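# Stand the cat litter pouch upright with its clip on

## Task

Get the pouch of cat litter standing upright near the centre of the table, one of its wide faces turned toward the arms, and apart from both the pan and the scoop. The clip must be attached to the pouch and clamping it tightly. The pan must not be left tipped over. You must end the task yourself with finished_scene.

## Robot and tools

Robot: two arms, left_arm and right_arm, each carrying a two-finger gripper. Their root links sit in the scene frame at left_arm (-0.020, +0.243, 0) with quat_wxyz (+1.000, 0, 0, 0) and right_arm (+0.045, -0.336, 0) with quat_wxyz (+1.000, 0, 0, +0.012).

Scene frame: the origin is at table-top height, halfway between the nominal arm bases. +x runs out across the table, +z is up, and left_arm lies on the +y side. Image left and right do not match the arm names. All positions are in metres and all quaternions are written w first. In the gripper's own frame the fingers point along +z and close along y. end_effector_position is the spot between the pads, roughly 1 cm behind the tips.

The 16-number row: every command is built from rows of exactly 16 plain numbers. First left_arm: x, y, z, qw, qx, qy, qz, opening; then the same eight for right_arm. Both halves are always required, even if one arm stays still. x, y, z and the quaternion are an absolute target pose for that gripper in the scene frame, not an offset. Opening runs from -1 (shut) to +1 (fully open, 0.094 m). For an idle arm, repeat the pose it last reported before resting, plus its current opening; writing 0 there is a real command. To hold an orientation, repeat the same quaternion in every row instead of copying the drifting reported one.

execute_actions(actions, cameras): actions is a list of actions; each action is a table of up to 15 rows, one row per 1/30 s step, and a short table keeps its final row until the 15 steps end. An empty list just reports state and images. A target more than 0.6 m from the gripper's current position along any of its own axes gets the action refused for both arms; if the first action fails this against the last reported state, the whole call is refused. cameras picks images: omitted, null or ["all"] for all, [] for none; names are cam_high and cam_low (896x504 each).

move(target, speed, blend, opening_speed, blocking, cameras): drives each gripper in a straight line from its current Hand target to the pose in target. target is a single 16-number row, or a list of up to 15 rows that differ only in pose (waypoints sharing a 10 s budget). speed is m/s per arm path, 0.002 to 0.5, default 0.25, one value or one per waypoint; rotation is capped at twice that in rad/s. blend (m) rounds corners at intermediate waypoints. opening_speed (0.2 or more, scale units per second) ramps the fingers; otherwise the opening is sent at once. blocking=false returns after about 0.5 s while the move runs; execute_actions is then refused until wait or stop. Paths ignore obstacles and the other arm; fast moves overshoot and strike harder, and a target beyond a contact presses harder. The result adds a move: line, e.g. done, off_target, moving, held or fault, plus limits (paced = commanded pose was clipped; held = steps withheld). An arm not named in the ending is done, meaning within 10 mm and 2 degrees.

wait(seconds 0 to 10, cameras): lets time pass with the last commands held; a running move keeps going. stop(): brakes a running move; it needs space, more when fast. zoom_image(camera, region [x0, y0, x1, y1] in pixels, at most 504x504) enlarges part of the latest image of cam_high or cam_low. read_manual gives only licence text. finished_scene(scene): pass the current scene's number; the first call only asks you to check, the second actually ends the scene and reports success.

Control behaviour: each step the controller caps the command to 100 mm and 20 degrees from the measured pose, favouring position over orientation, so one action may fall short; the Hand target line shows where the arm is really headed, and you must send the remainder next. Friction and gravity can leave a free gripper about 1 cm off target. Near the first joint's axis a small hand motion may swing the whole arm. Reported positions can be a little off, more at long reach. A "pose unreachable" line means the clearance check blocked that arm; it does not stop gripper-to-gripper collisions.

Gripping: grip_measured uses the opening scale. Empty it reads up to about 1.6 mm wide. Commanding slightly below the touch reading gives a light hold; about 0.11 below gives full force (roughly 50 to 62 N per pad), and soft items such as a pouch crush further the lower you go. Release by commanding well above grip_measured.

Joint torques follow the Joint positions order (gripper excluded), include the arm's own weight, are noisy, and joints 1 to 3 wrap sign at ±28 N m. Motor heat builds from holding loads, stretched poses or pushing at unreachable targets; MOTOR HOT appears at 75 °C, at 90 °C the arm folds and idles, at 100 °C it drops.

Avoid: knocking anything off the table or leaving it off, tipping the pan, dropping or releasing things while they move, fast impacts, heavy pressing, and any arm-to-arm collision, which may end the attempt. Loose objects may get nudged occasionally; recheck before finishing. Smooth, quick, low-effort motion is preferred.

Each tool is called as name(argument=value, ...) on one line, values as JSON.

## Session

I'll begin by looking at the scene.

execute_actions(actions=[])

Scene clock: 0.00 s.
left_arm: end_effector_position=(+0.1670, +0.4592, +0.1695) grip_measured=+1.000 end_effector_quat_wxyz=(-0.234, +0.685, -0.486, -0.490) | right_arm: end_effector_position=(+0.1396, -0.1550, +0.1164) grip_measured=+1.000 end_effector_quat_wxyz=(+0.373, -0.231, +0.889, +0.133)
Joint positions: left_arm=[0.27 1.752 1.216 -1.516 -1.089 -1.931 0.094] | right_arm=[1.654 0.743 0.521 -0.887 0.697 1 0.094]
Joint velocities: left_arm=[-0.007 -0.017 0.012 0.022 -0.037 -0.066 0] | right_arm=[0.007 -0.022 -0.007 0.022 0.007 0.007 0]
Joint torques (N m): no reading
Motor temperatures (°C): left_arm=[30 33 35 31 29 30 28] | right_arm=[27 36 33 30 26 27 28]
Heat: left arm: 35 °C; right arm: 36 °C.
Hand target: left_arm +0.1682, +0.4608, +0.1738; -0.242, +0.684, -0.483, -0.490 | right_arm +0.1417, -0.1559, +0.1200; +0.380, -0.228, +0.887, +0.132
Tool commands: left_gripper/opening=+1.0 right_gripper/opening=+1.0

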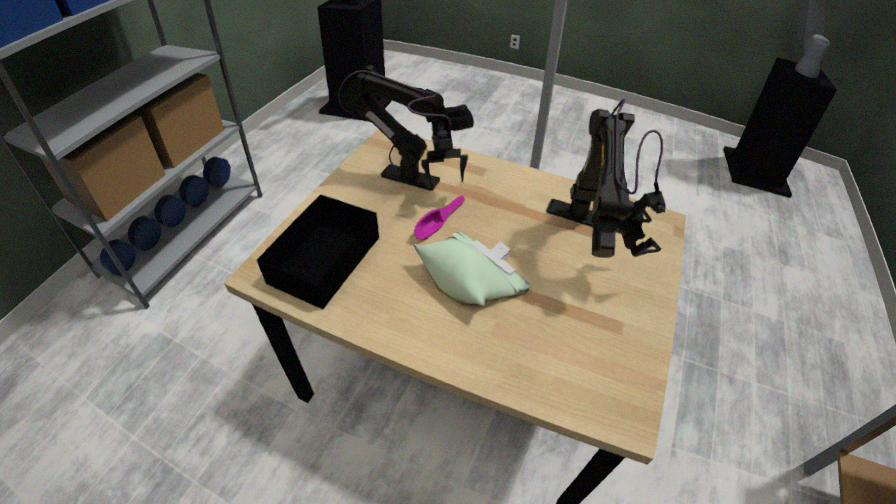

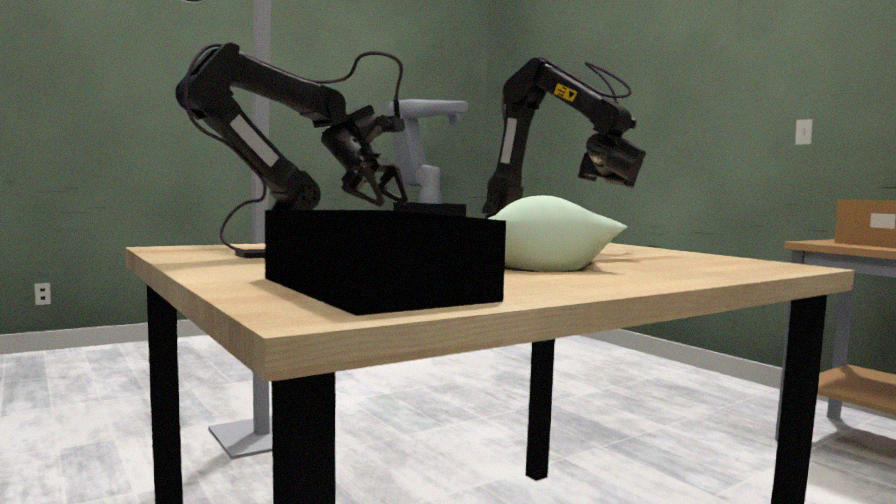

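zoom_image(camera="cam_high", region=[380, 180, 560, 320])

zoom_image(camera="cam_high", region=[220, 140, 720, 480])

zoom_image(camera="cam_low", region=[460, 160, 680, 290])

Scaled by 2.800.

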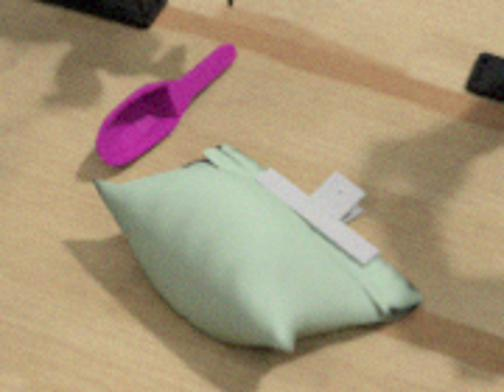

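Scaled by 1.008.

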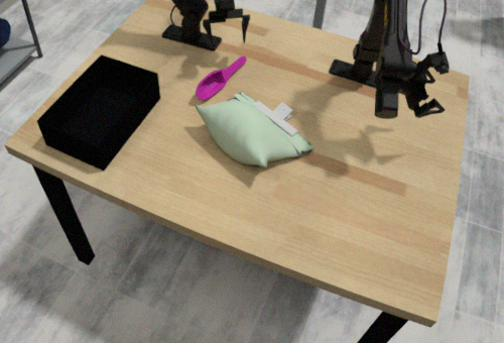

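Scaled by 2.291.

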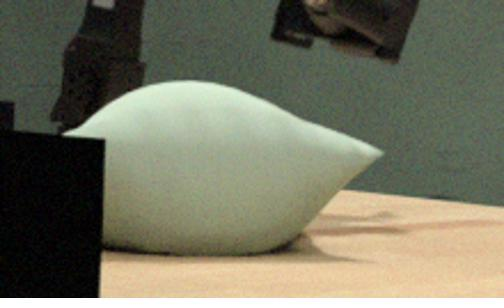

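zoom_image(camera="cam_high", region=[450, 220, 540, 310])

zoom_image(camera="cam_high", region=[405, 190, 485, 270])

zoom_image(camera="cam_low", region=[250, 180, 400, 320])

Scaled by 5.600.

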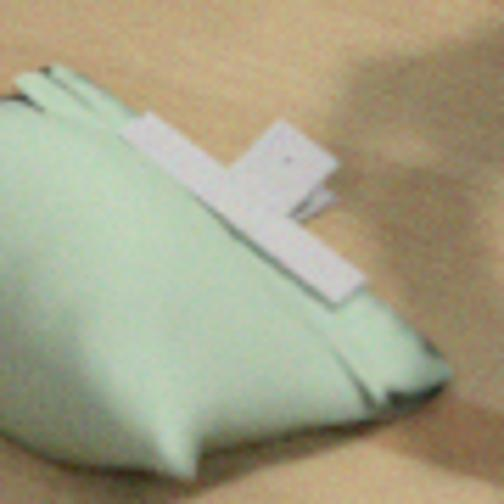

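Scaled by 6.300.

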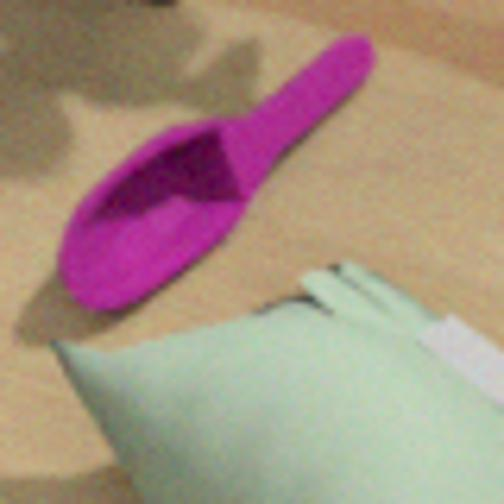

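Scaled by 3.360.

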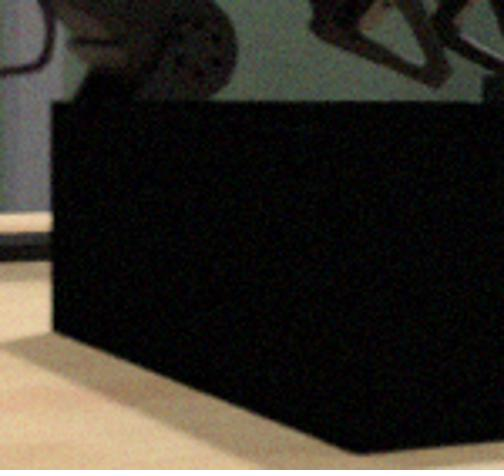

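zoom_image(camera="cam_high", region=[530, 90, 700, 270])

zoom_image(camera="cam_high", region=[330, 60, 500, 200])

zoom_image(camera="cam_low", region=[170, 30, 670, 320])

Scaled by 2.800.

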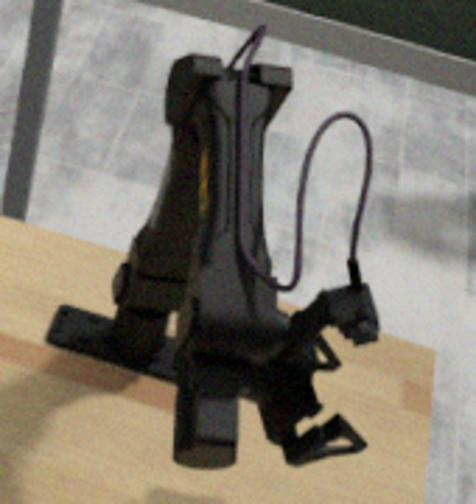

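Scaled by 2.965.

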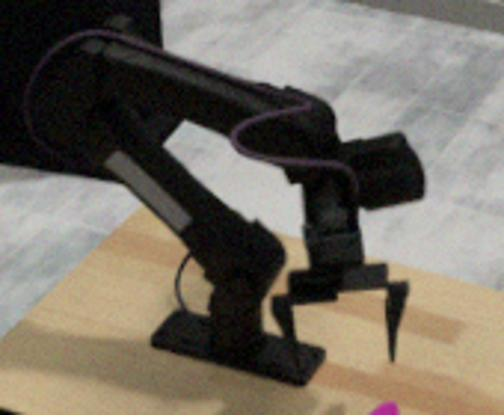

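Scaled by 1.008.

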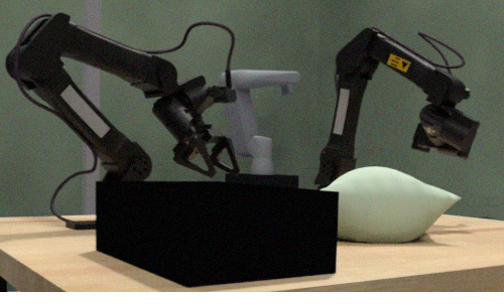

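zoom_image(camera="cam_low", region=[480, 180, 640, 280])

zoom_image(camera="cam_high", region=[400, 220, 500, 320])

zoom_image(camera="cam_high", region=[470, 230, 540, 300])

Scaled by 3.150.

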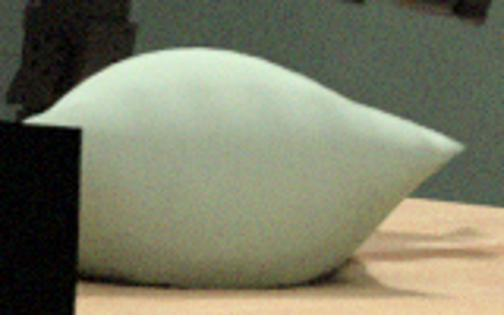

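Scaled by 5.040.

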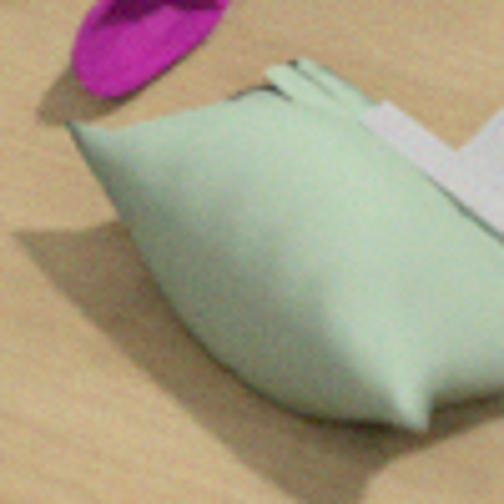

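Scaled by 7.200.

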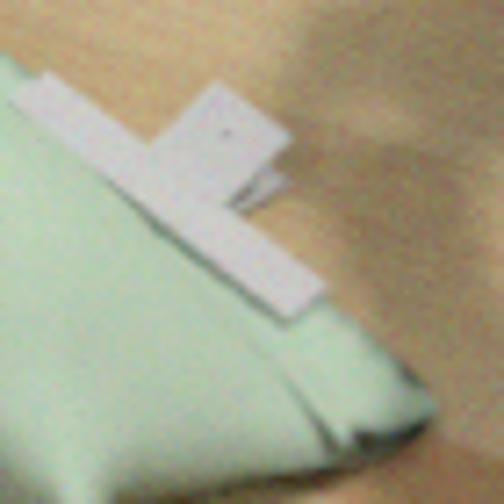

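zoom_image(camera="cam_low", region=[330, 90, 430, 215])

zoom_image(camera="cam_low", region=[110, 220, 330, 390])

zoom_image(camera="cam_low", region=[600, 220, 890, 330])

zoom_image(camera="cam_high", region=[225, 125, 425, 315])

Scaled by 4.032.

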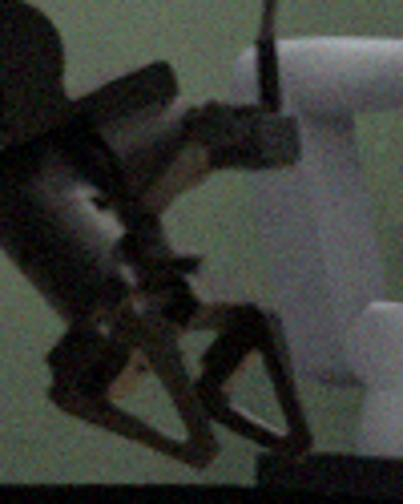

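Scaled by 2.291.

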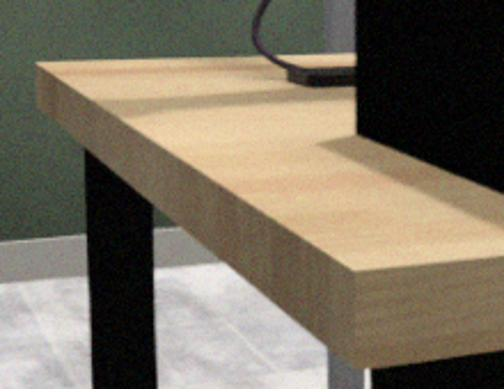

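Scaled by 1.738.

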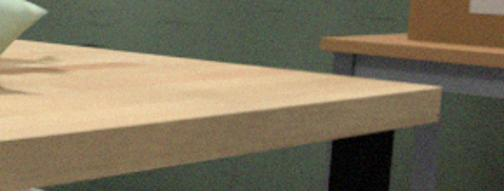

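Scaled by 2.520.

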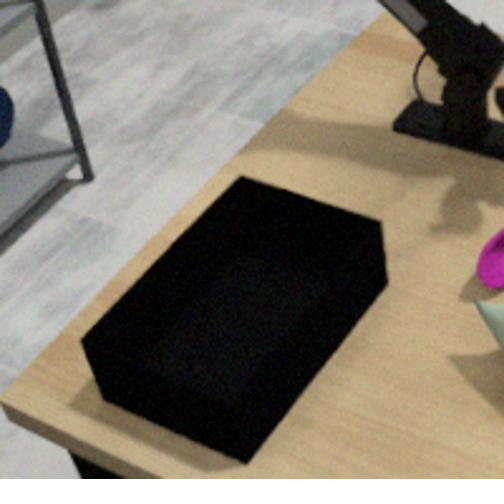

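move(target=[[0.275, 0.092, 0.16, 0.3363, 0.1712, 0.9240, -0.0623, 0.6, 0.13, -0.127, 0.12, 0.0, 0.0924, 0.9957, 0.0, 0.3]], speed=[0.35])

Scene clock: 24.07 s.
left_arm: end_effector_position=(+0.2625, +0.0961, +0.1461) grip_measured=+0.602 end_effector_quat_wxyz=(+0.309, +0.178, +0.933, -0.056) | right_arm: end_effector_position=(+0.1292, -0.1273, +0.1140) grip_measured=+0.302 end_effector_quat_wxyz=(+0.002, +0.090, +0.996, +0.002)
Joint positions: left_arm=[-0.538 1.181 0.874 -0.632 -0.1 -0.127 0.075] | right_arm=[1.16 1.388 1.085 -1.263 0.002 1.364 0.061]
Joint velocities: left_arm=[-0.002 -0.012 -0.022 -0.037 0.007 0.037 -0.001] | right_arm=[-0.012 -0.012 0.002 -0.066 -0.022 0.007 0]
Joint torques (N m): left_arm=[0.5 -2.39 9.72 1.6 0.02 0.08] | right_arm=[-0.55 -3.69 8.2 -0.01 0 0.06]
Motor temperatures (°C): left_arm=[30 34 37 31 29 30 28] | right_arm=[27 36 37 31 26 27 28]
Heat: left arm: 37 °C; right arm: 37 °C.
Hand target: left_arm +0.2706, +0.0923, +0.1575; +0.324, +0.177, +0.927, -0.063 | right_arm +0.1324, -0.1252, +0.1195; +0.004, +0.097, +0.995, +0.003
Off the commanded pose: left_arm 0.019 m, 3 deg | right_arm 0.006 m, 0 deg.
move: off_target (left_arm)

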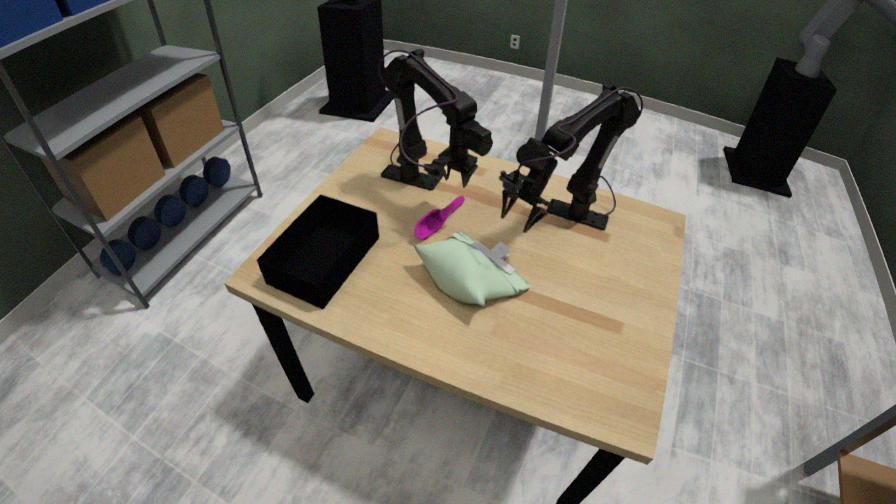

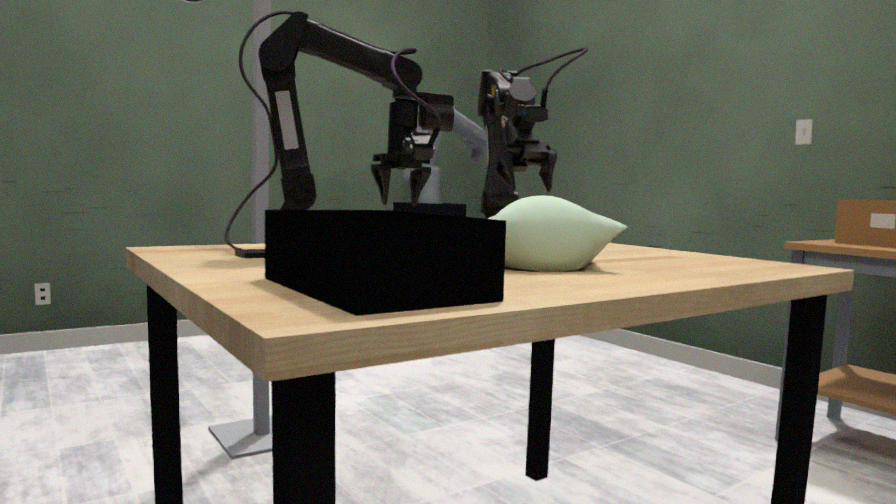

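zoom_image(camera="cam_high", region=[470, 150, 570, 290])

zoom_image(camera="cam_high", region=[400, 120, 500, 250])

zoom_image(camera="cam_low", region=[360, 70, 580, 230])

Scaled by 3.600.

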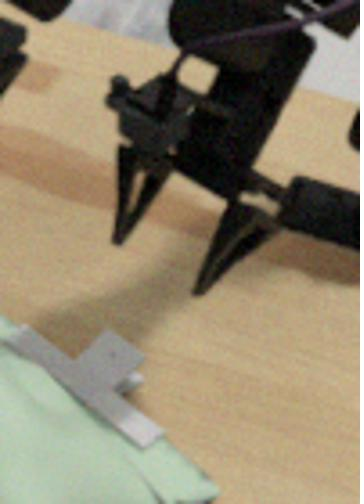

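Scaled by 3.877.

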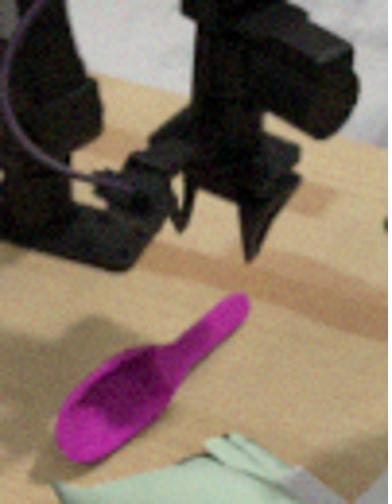

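Scaled by 2.291.

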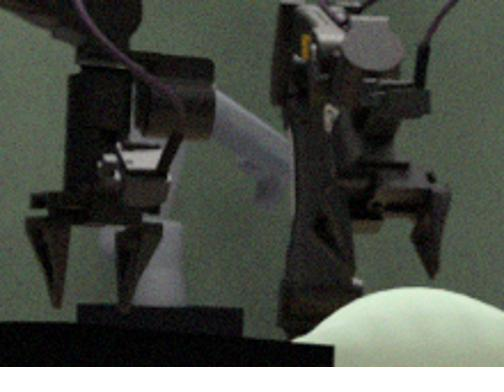

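zoom_image(camera="cam_high", region=[530, 160, 630, 240])

zoom_image(camera="cam_high", region=[620, 180, 700, 240])

zoom_image(camera="cam_high", region=[350, 110, 450, 200])

Scaled by 5.040.

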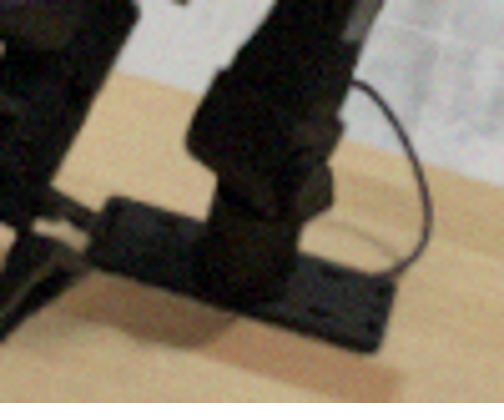

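Scaled by 6.300.

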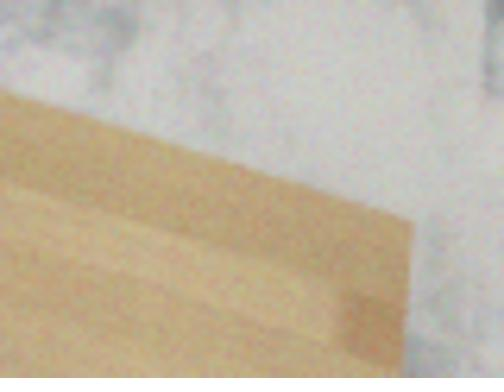

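Scaled by 5.040.

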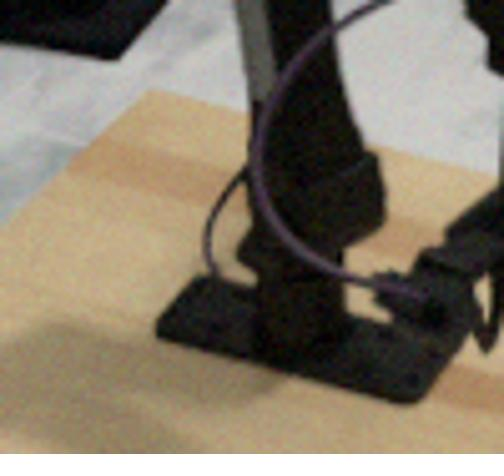

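move(target=[[0.267, 0.065, 0.112, 0.3363, 0.1712, 0.9240, -0.0623, 0.6, 0.128, -0.1355, 0.023, 0.0, 0.0924, 0.9957, 0.0, 0.3]], speed=[0.15], cameras=["cam_high", "cam_low"])

zoom_image(camera="cam_high", region=[430, 150, 540, 300])

zoom_image(camera="cam_low", region=[360, 120, 620, 280])

Scene clock: 28.30 s.
left_arm: end_effector_position=(+0.2670, +0.0652, +0.1154) grip_measured=+0.602 end_effector_quat_wxyz=(+0.336, +0.174, +0.923, -0.064) | right_arm: end_effector_position=(+0.1270, -0.1302, +0.0280) grip_measured=+0.302 end_effector_quat_wxyz=(+0.001, +0.090, +0.996, +0.008)
Joint positions: left_arm=[-0.649 1.25 0.759 -0.4 -0.174 -0.214 0.075] | right_arm=[1.16 1.45 0.783 -0.889 -0.003 1.363 0.061]
Joint velocities: left_arm=[0.012 -0.012 0.007 0.007 0.037 -0.007 0.001] | right_arm=[0.002 -0.002 0.002 0.037 0.022 0.022 -0.001]
Joint torques (N m): left_arm=[-0.34 -3.04 6.45 1.69 -0.25 -0.06] | right_arm=[-1.02 -3.69 4.29 0.22 -0.03 -0.06]
Motor temperatures (°C): left_arm=[30 34 37 32 29 30 28] | right_arm=[27 36 37 30 26 27 28]
Heat: left arm: 37 °C; right arm: 37 °C.
Hand target: left_arm +0.2666, +0.0655, +0.1117; +0.336, +0.172, +0.924, -0.061 | right_arm +0.1280, -0.1351, +0.0230; +0.000, +0.092, +0.996, +0.000
Off the commanded pose: left_arm 0.003 m, 0 deg | right_arm 0.007 m, 1 deg.
move: done

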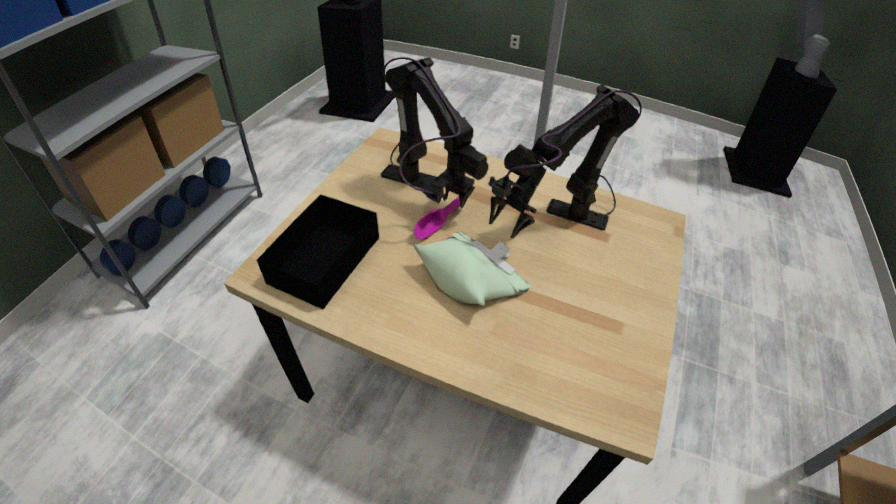

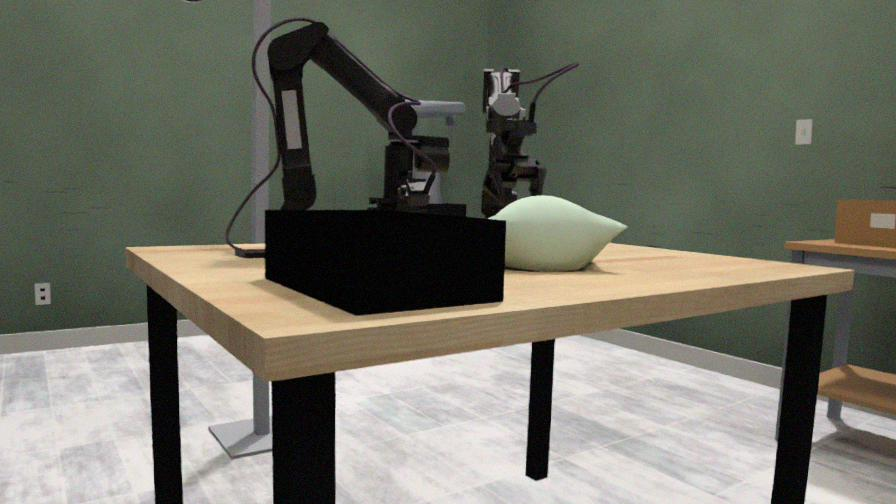

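Scaled by 3.360.

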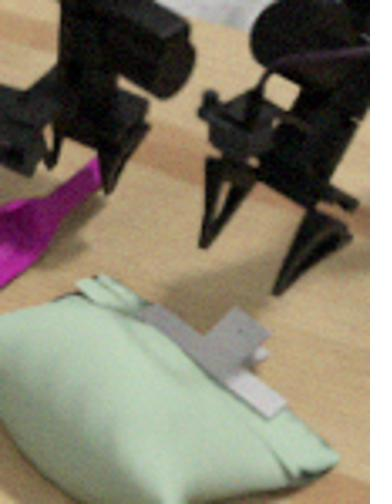

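Scaled by 1.938.

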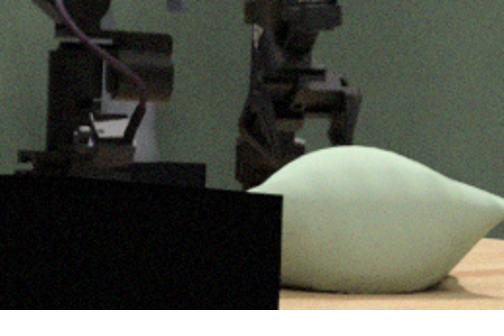

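move(target=[[0.262, 0.067, 0.05, 0.3363, 0.1712, 0.9240, -0.0623, 0.6, 0.128, -0.1385, 0.012, 0.0, 0.0924, 0.9957, 0.0, 0.3], [0.262, 0.067, 0.025, 0.3363, 0.1712, 0.9240, -0.0623, 0.6, 0.128, -0.1385, 0.012, 0.0, 0.0924, 0.9957, 0.0, 0.3]], speed=[0.12, 0.06], cameras=["cam_high", "cam_low"])

zoom_image(camera="cam_high", region=[450, 180, 550, 300])

zoom_image(camera="cam_high", region=[410, 150, 490, 250])

Scene clock: 30.73 s.
left_arm: end_effector_position=(+0.2627, +0.0668, +0.0287) grip_measured=+0.602 end_effector_quat_wxyz=(+0.336, +0.172, +0.924, -0.066) | right_arm: end_effector_position=(+0.1278, -0.1325, +0.0178) grip_measured=+0.302 end_effector_quat_wxyz=(+0.001, +0.091, +0.996, +0.010)
Joint positions: left_arm=[-0.654 1.425 0.497 0.038 -0.177 -0.222 0.075] | right_arm=[1.152 1.458 0.745 -0.839 -0.003 1.359 0.061]
Joint velocities: left_arm=[-0.002 -0.007 -0.007 -0.037 -0.037 -0.022 -0.001] | right_arm=[-0.002 -0.012 -0.022 0.007 0.066 -0.007 0]
Joint torques (N m): left_arm=[-0.28 -3.37 5.45 1.73 -0.23 -0.08] | right_arm=[-0.85 -3.6 3.82 0.25 -0.05 -0.08]
Motor temperatures (°C): left_arm=[30 34 37 32 29 30 28] | right_arm=[27 36 37 30 26 27 28]
Heat: left arm: 37 °C; right arm: 37 °C.
Hand target: left_arm +0.2611, +0.0678, +0.0250; +0.336, +0.171, +0.924, -0.062 | right_arm +0.1278, -0.1385, +0.0121; +0.000, +0.093, +0.996, +0.000
Off the commanded pose: left_arm 0.004 m, 0 deg | right_arm 0.008 m, 1 deg.
move: done

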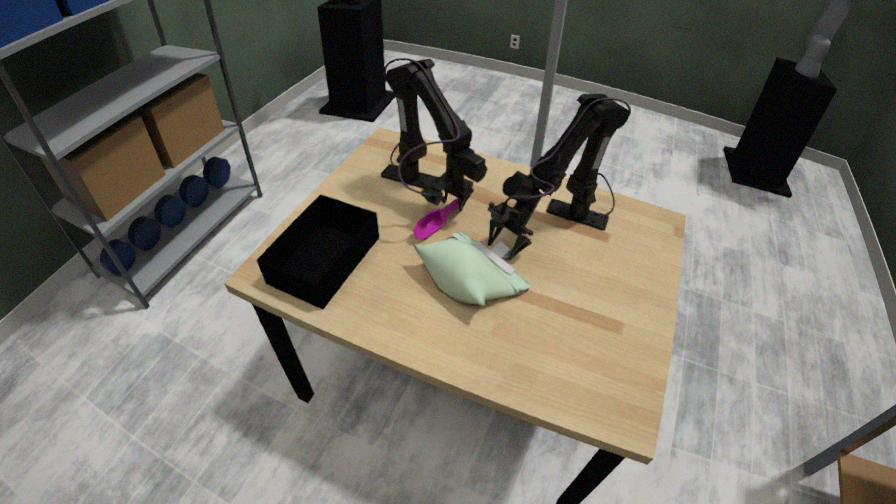

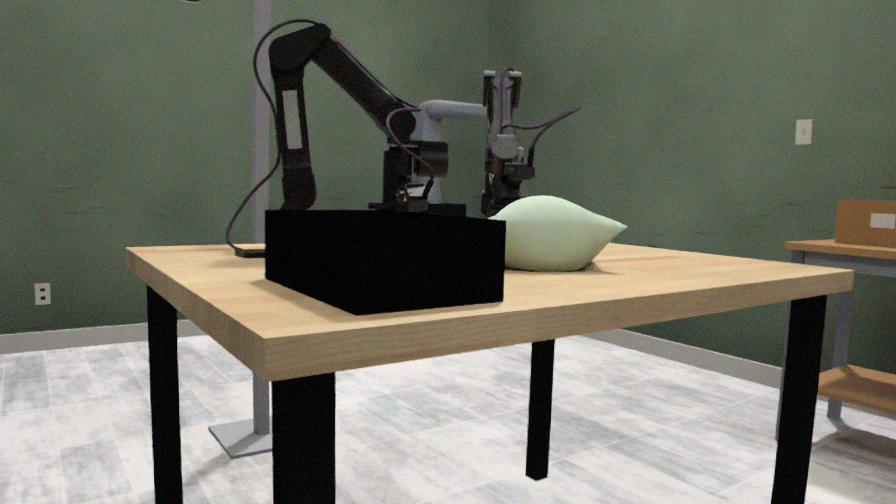

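Scaled by 4.200.

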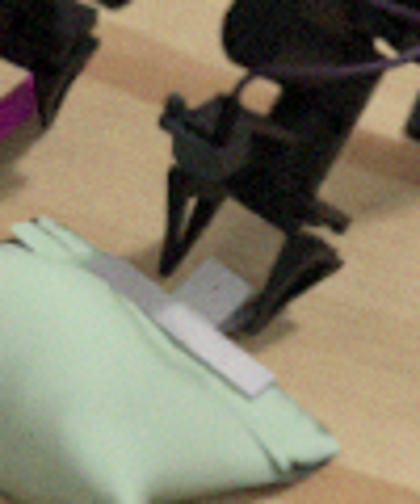

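Scaled by 5.040.

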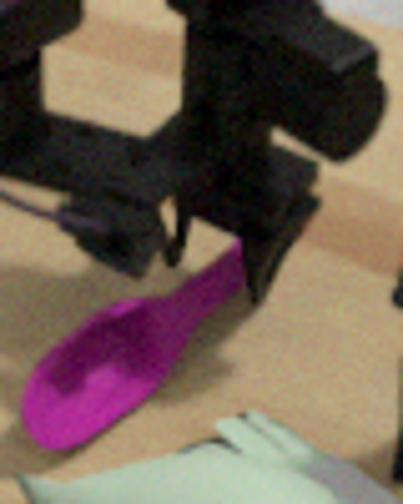

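move(target=[[0.2655, 0.0755, 0.0245, 0.3363, 0.1712, 0.9240, -0.0623, 0.6, 0.128, -0.1385, 0.012, 0.0, 0.0924, 0.9957, 0.0, -0.6]], speed=[0.05], opening_speed=0.7, cameras=["cam_high", "cam_low"])

zoom_image(camera="cam_high", region=[450, 180, 550, 300])

zoom_image(camera="cam_high", region=[410, 150, 490, 250])

Scene clock: 32.83 s.
left_arm: end_effector_position=(+0.2669, +0.0734, +0.0282) grip_measured=+0.602 end_effector_quat_wxyz=(+0.338, +0.170, +0.923, -0.063) | right_arm: end_effector_position=(+0.1279, -0.1321, +0.0178) grip_measured=-0.598 end_effector_quat_wxyz=(+0.001, +0.091, +0.996, +0.011)
Joint positions: left_arm=[-0.625 1.425 0.492 0.048 -0.166 -0.201 0.075] | right_arm=[1.152 1.458 0.745 -0.837 -0.004 1.358 0.019]
Joint velocities: left_arm=[-0.007 -0.012 -0.002 0.022 -0.022 -0.037 0.001] | right_arm=[-0.002 -0.002 0.007 -0.081 -0.066 0.037 0]
Joint torques (N m): left_arm=[0.27 -3.79 5.35 1.7 -0.07 0.11] | right_arm=[-0.9 -3.6 3.77 0.24 -0.01 -0.1]
Motor temperatures (°C): left_arm=[30 34 37 32 29 30 28] | right_arm=[27 36 36 30 26 27 28]
Heat: left arm: 37 °C; right arm: 36 °C.
Hand target: left_arm +0.2655, +0.0753, +0.0247; +0.336, +0.171, +0.924, -0.063 | right_arm +0.1278, -0.1385, +0.0121; +0.000, +0.093, +0.996, +0.000
Off the commanded pose: left_arm 0.004 m, 0 deg | right_arm 0.009 m, 1 deg.
move: done

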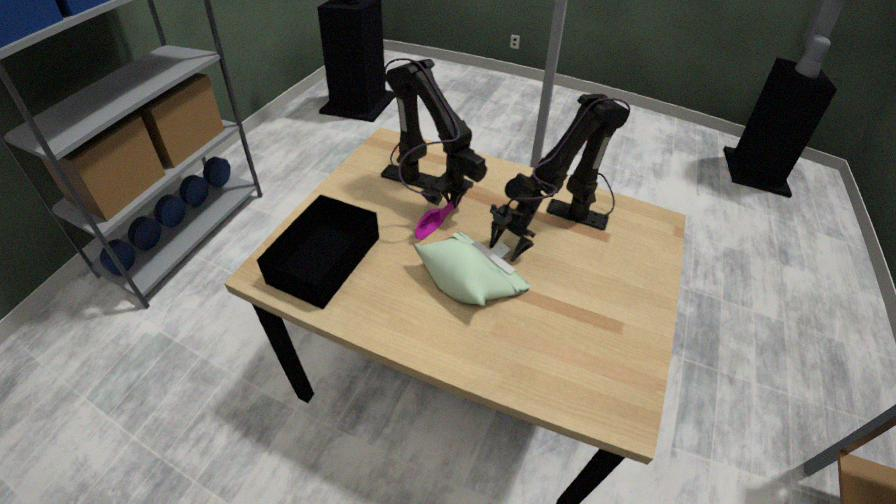

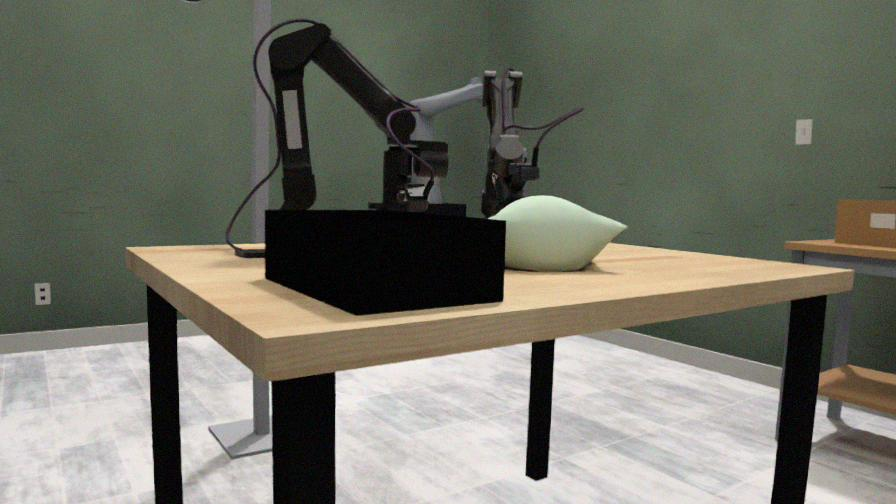

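Scaled by 4.200.

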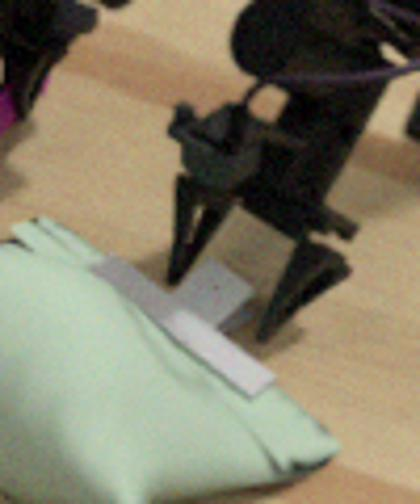

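Scaled by 5.040.

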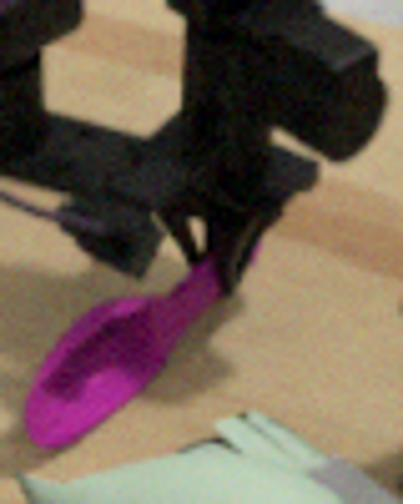

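move(target=[[0.2655, 0.0755, 0.0245, 0.3363, 0.1712, 0.9240, -0.0623, -0.12, 0.128, -0.1385, 0.012, 0.0, 0.0924, 0.9957, 0.0, -0.85]], speed=[0.05], opening_speed=0.6, cameras=["cam_high"])

zoom_image(camera="cam_high", region=[450, 180, 550, 300])

Scene clock: 34.50 s.
left_arm: end_effector_position=(+0.2652, +0.0690, +0.0283) grip_measured=-0.114 end_effector_quat_wxyz=(+0.336, +0.176, +0.922, -0.074) | right_arm: end_effector_position=(+0.1280, -0.1318, +0.0178) grip_measured=-0.746 end_effector_quat_wxyz=(+0.002, +0.091, +0.996, +0.011)
Joint positions: left_arm=[-0.625 1.425 0.492 0.052 -0.14 -0.198 0.042] | right_arm=[1.152 1.458 0.745 -0.836 -0.004 1.358 0.012]
Joint velocities: left_arm=[-0.012 0.002 -0.002 0.007 -0.007 0.081 -0.001] | right_arm=[-0.012 0.002 0.032 0.051 0.051 0.007 -0.001]
Joint torques (N m): left_arm=[0.28 -3.64 5.3 1.68 -0.36 0.01] | right_arm=[-0.94 -3.74 3.97 0.27 0.05 -0.06]
Motor temperatures (°C): left_arm=[30 34 37 32 29 30 28] | right_arm=[27 36 36 30 26 27 28]
Heat: left arm: 37 °C; right arm: 36 °C.
Hand target: left_arm +0.2653, +0.0755, +0.0246; +0.336, +0.171, +0.924, -0.062 | right_arm +0.1279, -0.1386, +0.0121; +0.000, +0.093, +0.996, +0.000
Off the commanded pose: left_arm 0.008 m, 1 deg | right_arm 0.009 m, 1 deg.
move: done
Images, in order (width x height): cam_high 896x504.

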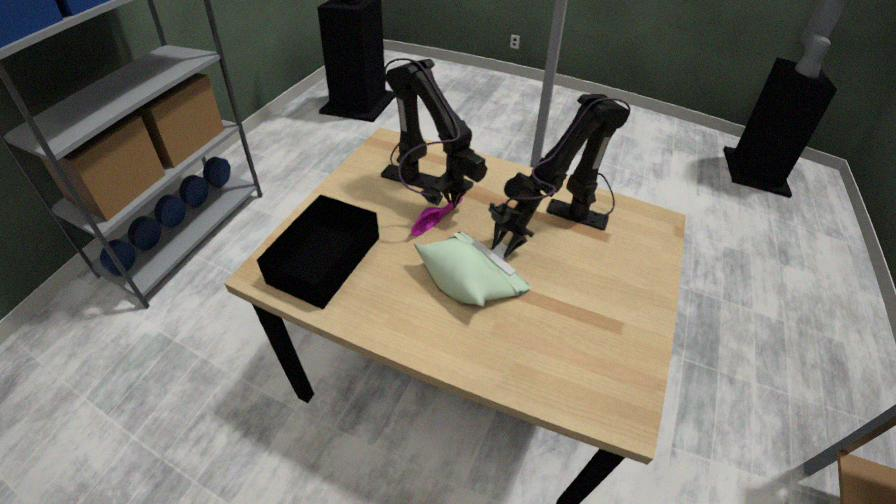

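Scaled by 4.200.

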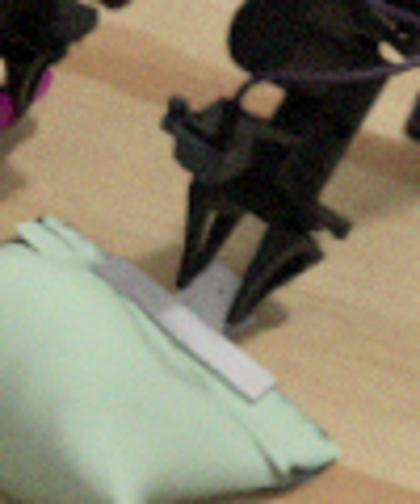

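move(target=[[0.2645, 0.073, 0.0245, 0.3363, 0.1712, 0.9240, -0.0623, -0.26, 0.128, -0.1385, 0.012, 0.0, 0.0924, 0.9957, 0.0, -0.9]], speed=[0.05], opening_speed=0.4, cameras=["cam_high"])

zoom_image(camera="cam_high", region=[450, 180, 550, 300])

Scene clock: 35.47 s.
left_arm: end_effector_position=(+0.2649, +0.0686, +0.0283) grip_measured=-0.175 end_effector_quat_wxyz=(+0.336, +0.177, +0.922, -0.073) | right_arm: end_effector_position=(+0.1280, -0.1318, +0.0178) grip_measured=-0.746 end_effector_quat_wxyz=(+0.002, +0.091, +0.996, +0.011)
Joint positions: left_arm=[-0.628 1.425 0.492 0.052 -0.143 -0.197 0.039] | right_arm=[1.152 1.458 0.745 -0.836 -0.004 1.358 0.012]
Joint velocities: left_arm=[0.022 -0.002 0.002 0.037 0.022 -0.007 -0.001] | right_arm=[0.002 0.002 0.012 -0.007 -0.037 0.022 -0.001]
Joint torques (N m): left_arm=[-0.32 -3.47 5.35 1.65 -0.36 -0.06] | right_arm=[-0.79 -3.51 4.15 0.3 0 -0.07]
Motor temperatures (°C): left_arm=[30 34 37 33 29 30 28] | right_arm=[27 36 36 30 26 27 28]
Heat: left arm: 37 °C; right arm: 36 °C.
Hand target: left_arm +0.2645, +0.0731, +0.0246; +0.336, +0.171, +0.924, -0.062 | right_arm +0.1278, -0.1385, +0.0121; +0.000, +0.093, +0.996, +0.000
Off the commanded pose: left_arm 0.006 m, 1 deg | right_arm 0.009 m, 1 deg.
move: done
Images, in order (width x height): cam_high 896x504.

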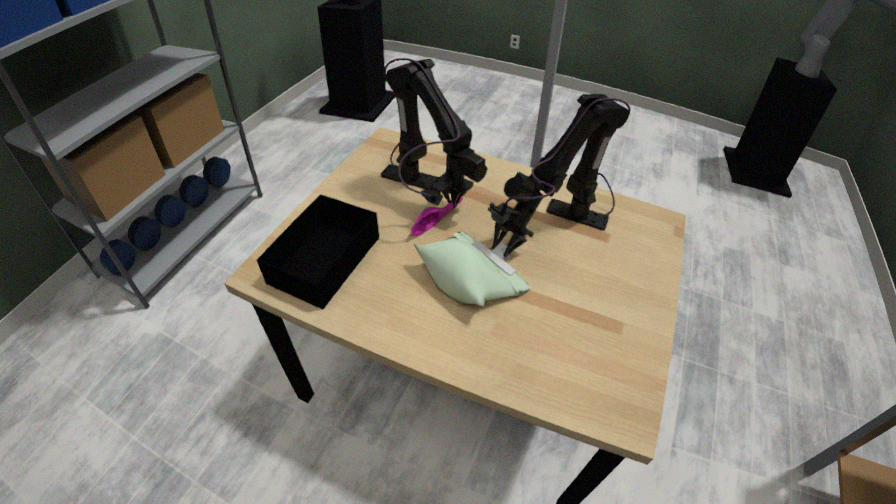

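Scaled by 4.200.

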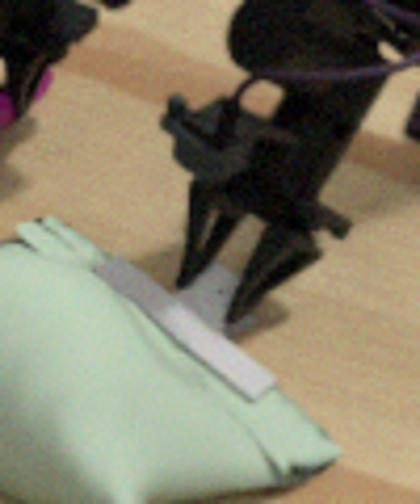

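move(target=[[0.2645, 0.071, 0.062, 0.2710, 0.1752, 0.9452, -0.0502, -0.26, 0.128, -0.136, 0.08, 0.0, 0.0924, 0.9957, 0.0, -0.9]], speed=[0.06], cameras=["cam_high", "cam_low"])

zoom_image(camera="cam_high", region=[400, 180, 550, 320])

zoom_image(camera="cam_low", region=[460, 120, 680, 290])

Scene clock: 38.33 s.
left_arm: end_effector_position=(+0.2619, +0.0691, +0.0488) grip_measured=-0.176 end_effector_quat_wxyz=(+0.266, +0.182, +0.945, -0.050) | right_arm: end_effector_position=(+0.1237, -0.1396, +0.0698) grip_measured=-0.746 end_effector_quat_wxyz=(-0.008, +0.091, +0.996, -0.011)
Joint positions: left_arm=[-0.624 1.425 0.697 -0.309 -0.129 -0.208 0.039] | right_arm=[1.152 1.393 0.911 -1.116 -0.009 1.358 0.012]
Joint velocities: left_arm=[-0.012 -0.032 -0.002 0.051 0.022 -0.022 0] | right_arm=[0.002 -0.017 0.007 -0.037 0.037 -0.022 0]
Joint torques (N m): left_arm=[0.47 -6.56 9.05 0.94 -0.16 -0.07] | right_arm=[-0.38 -5.29 7.99 -0.09 0.05 -0.01]
Motor temperatures (°C): left_arm=[30 34 37 33 29 30 28] | right_arm=[27 36 36 30 26 27 28]
Heat: left arm: 37 °C; right arm: 36 °C.
Hand target: left_arm +0.2646, +0.0709, +0.0620; +0.272, +0.174, +0.945, -0.050 | right_arm +0.1277, -0.1364, +0.0799; +0.000, +0.093, +0.996, +0.000
Off the commanded pose: left_arm 0.014 m, 1 deg | right_arm 0.012 m, 2 deg.
move: off_target (left_arm, right_arm)

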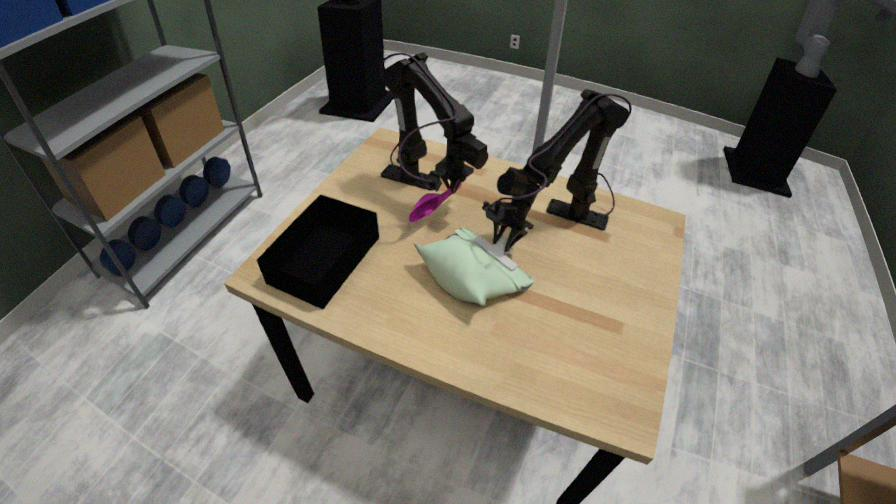

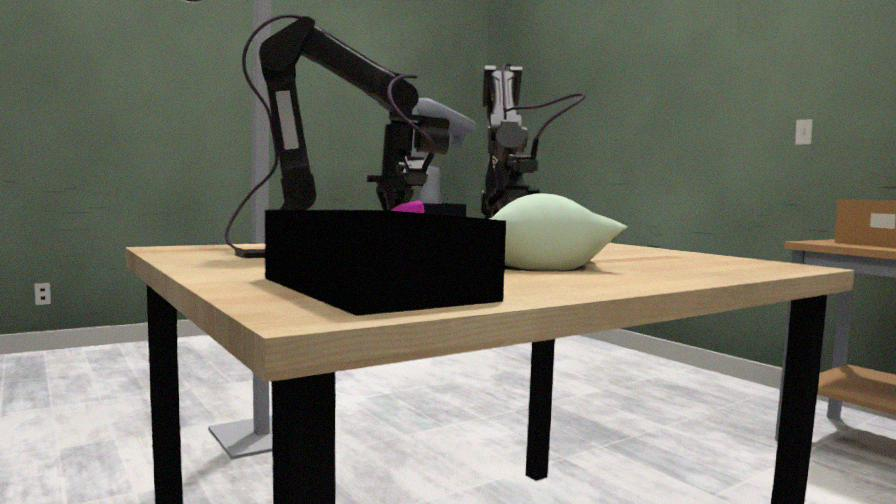

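Scaled by 3.360.

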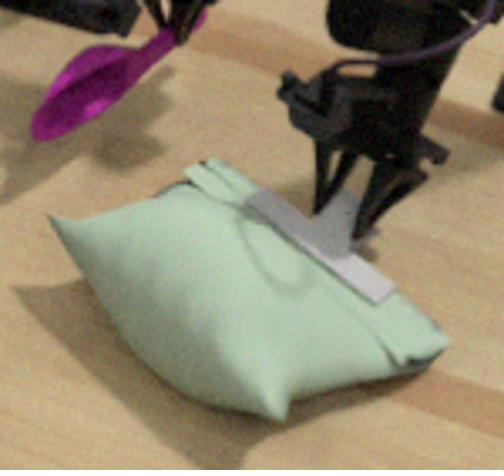

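Scaled by 2.291.

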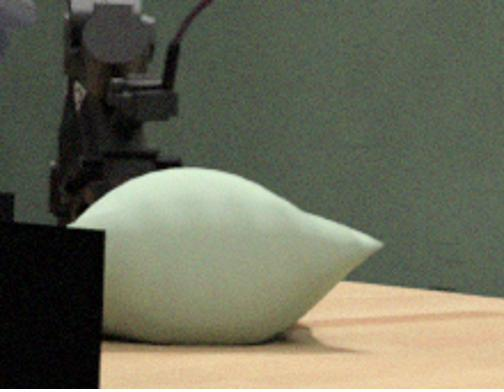

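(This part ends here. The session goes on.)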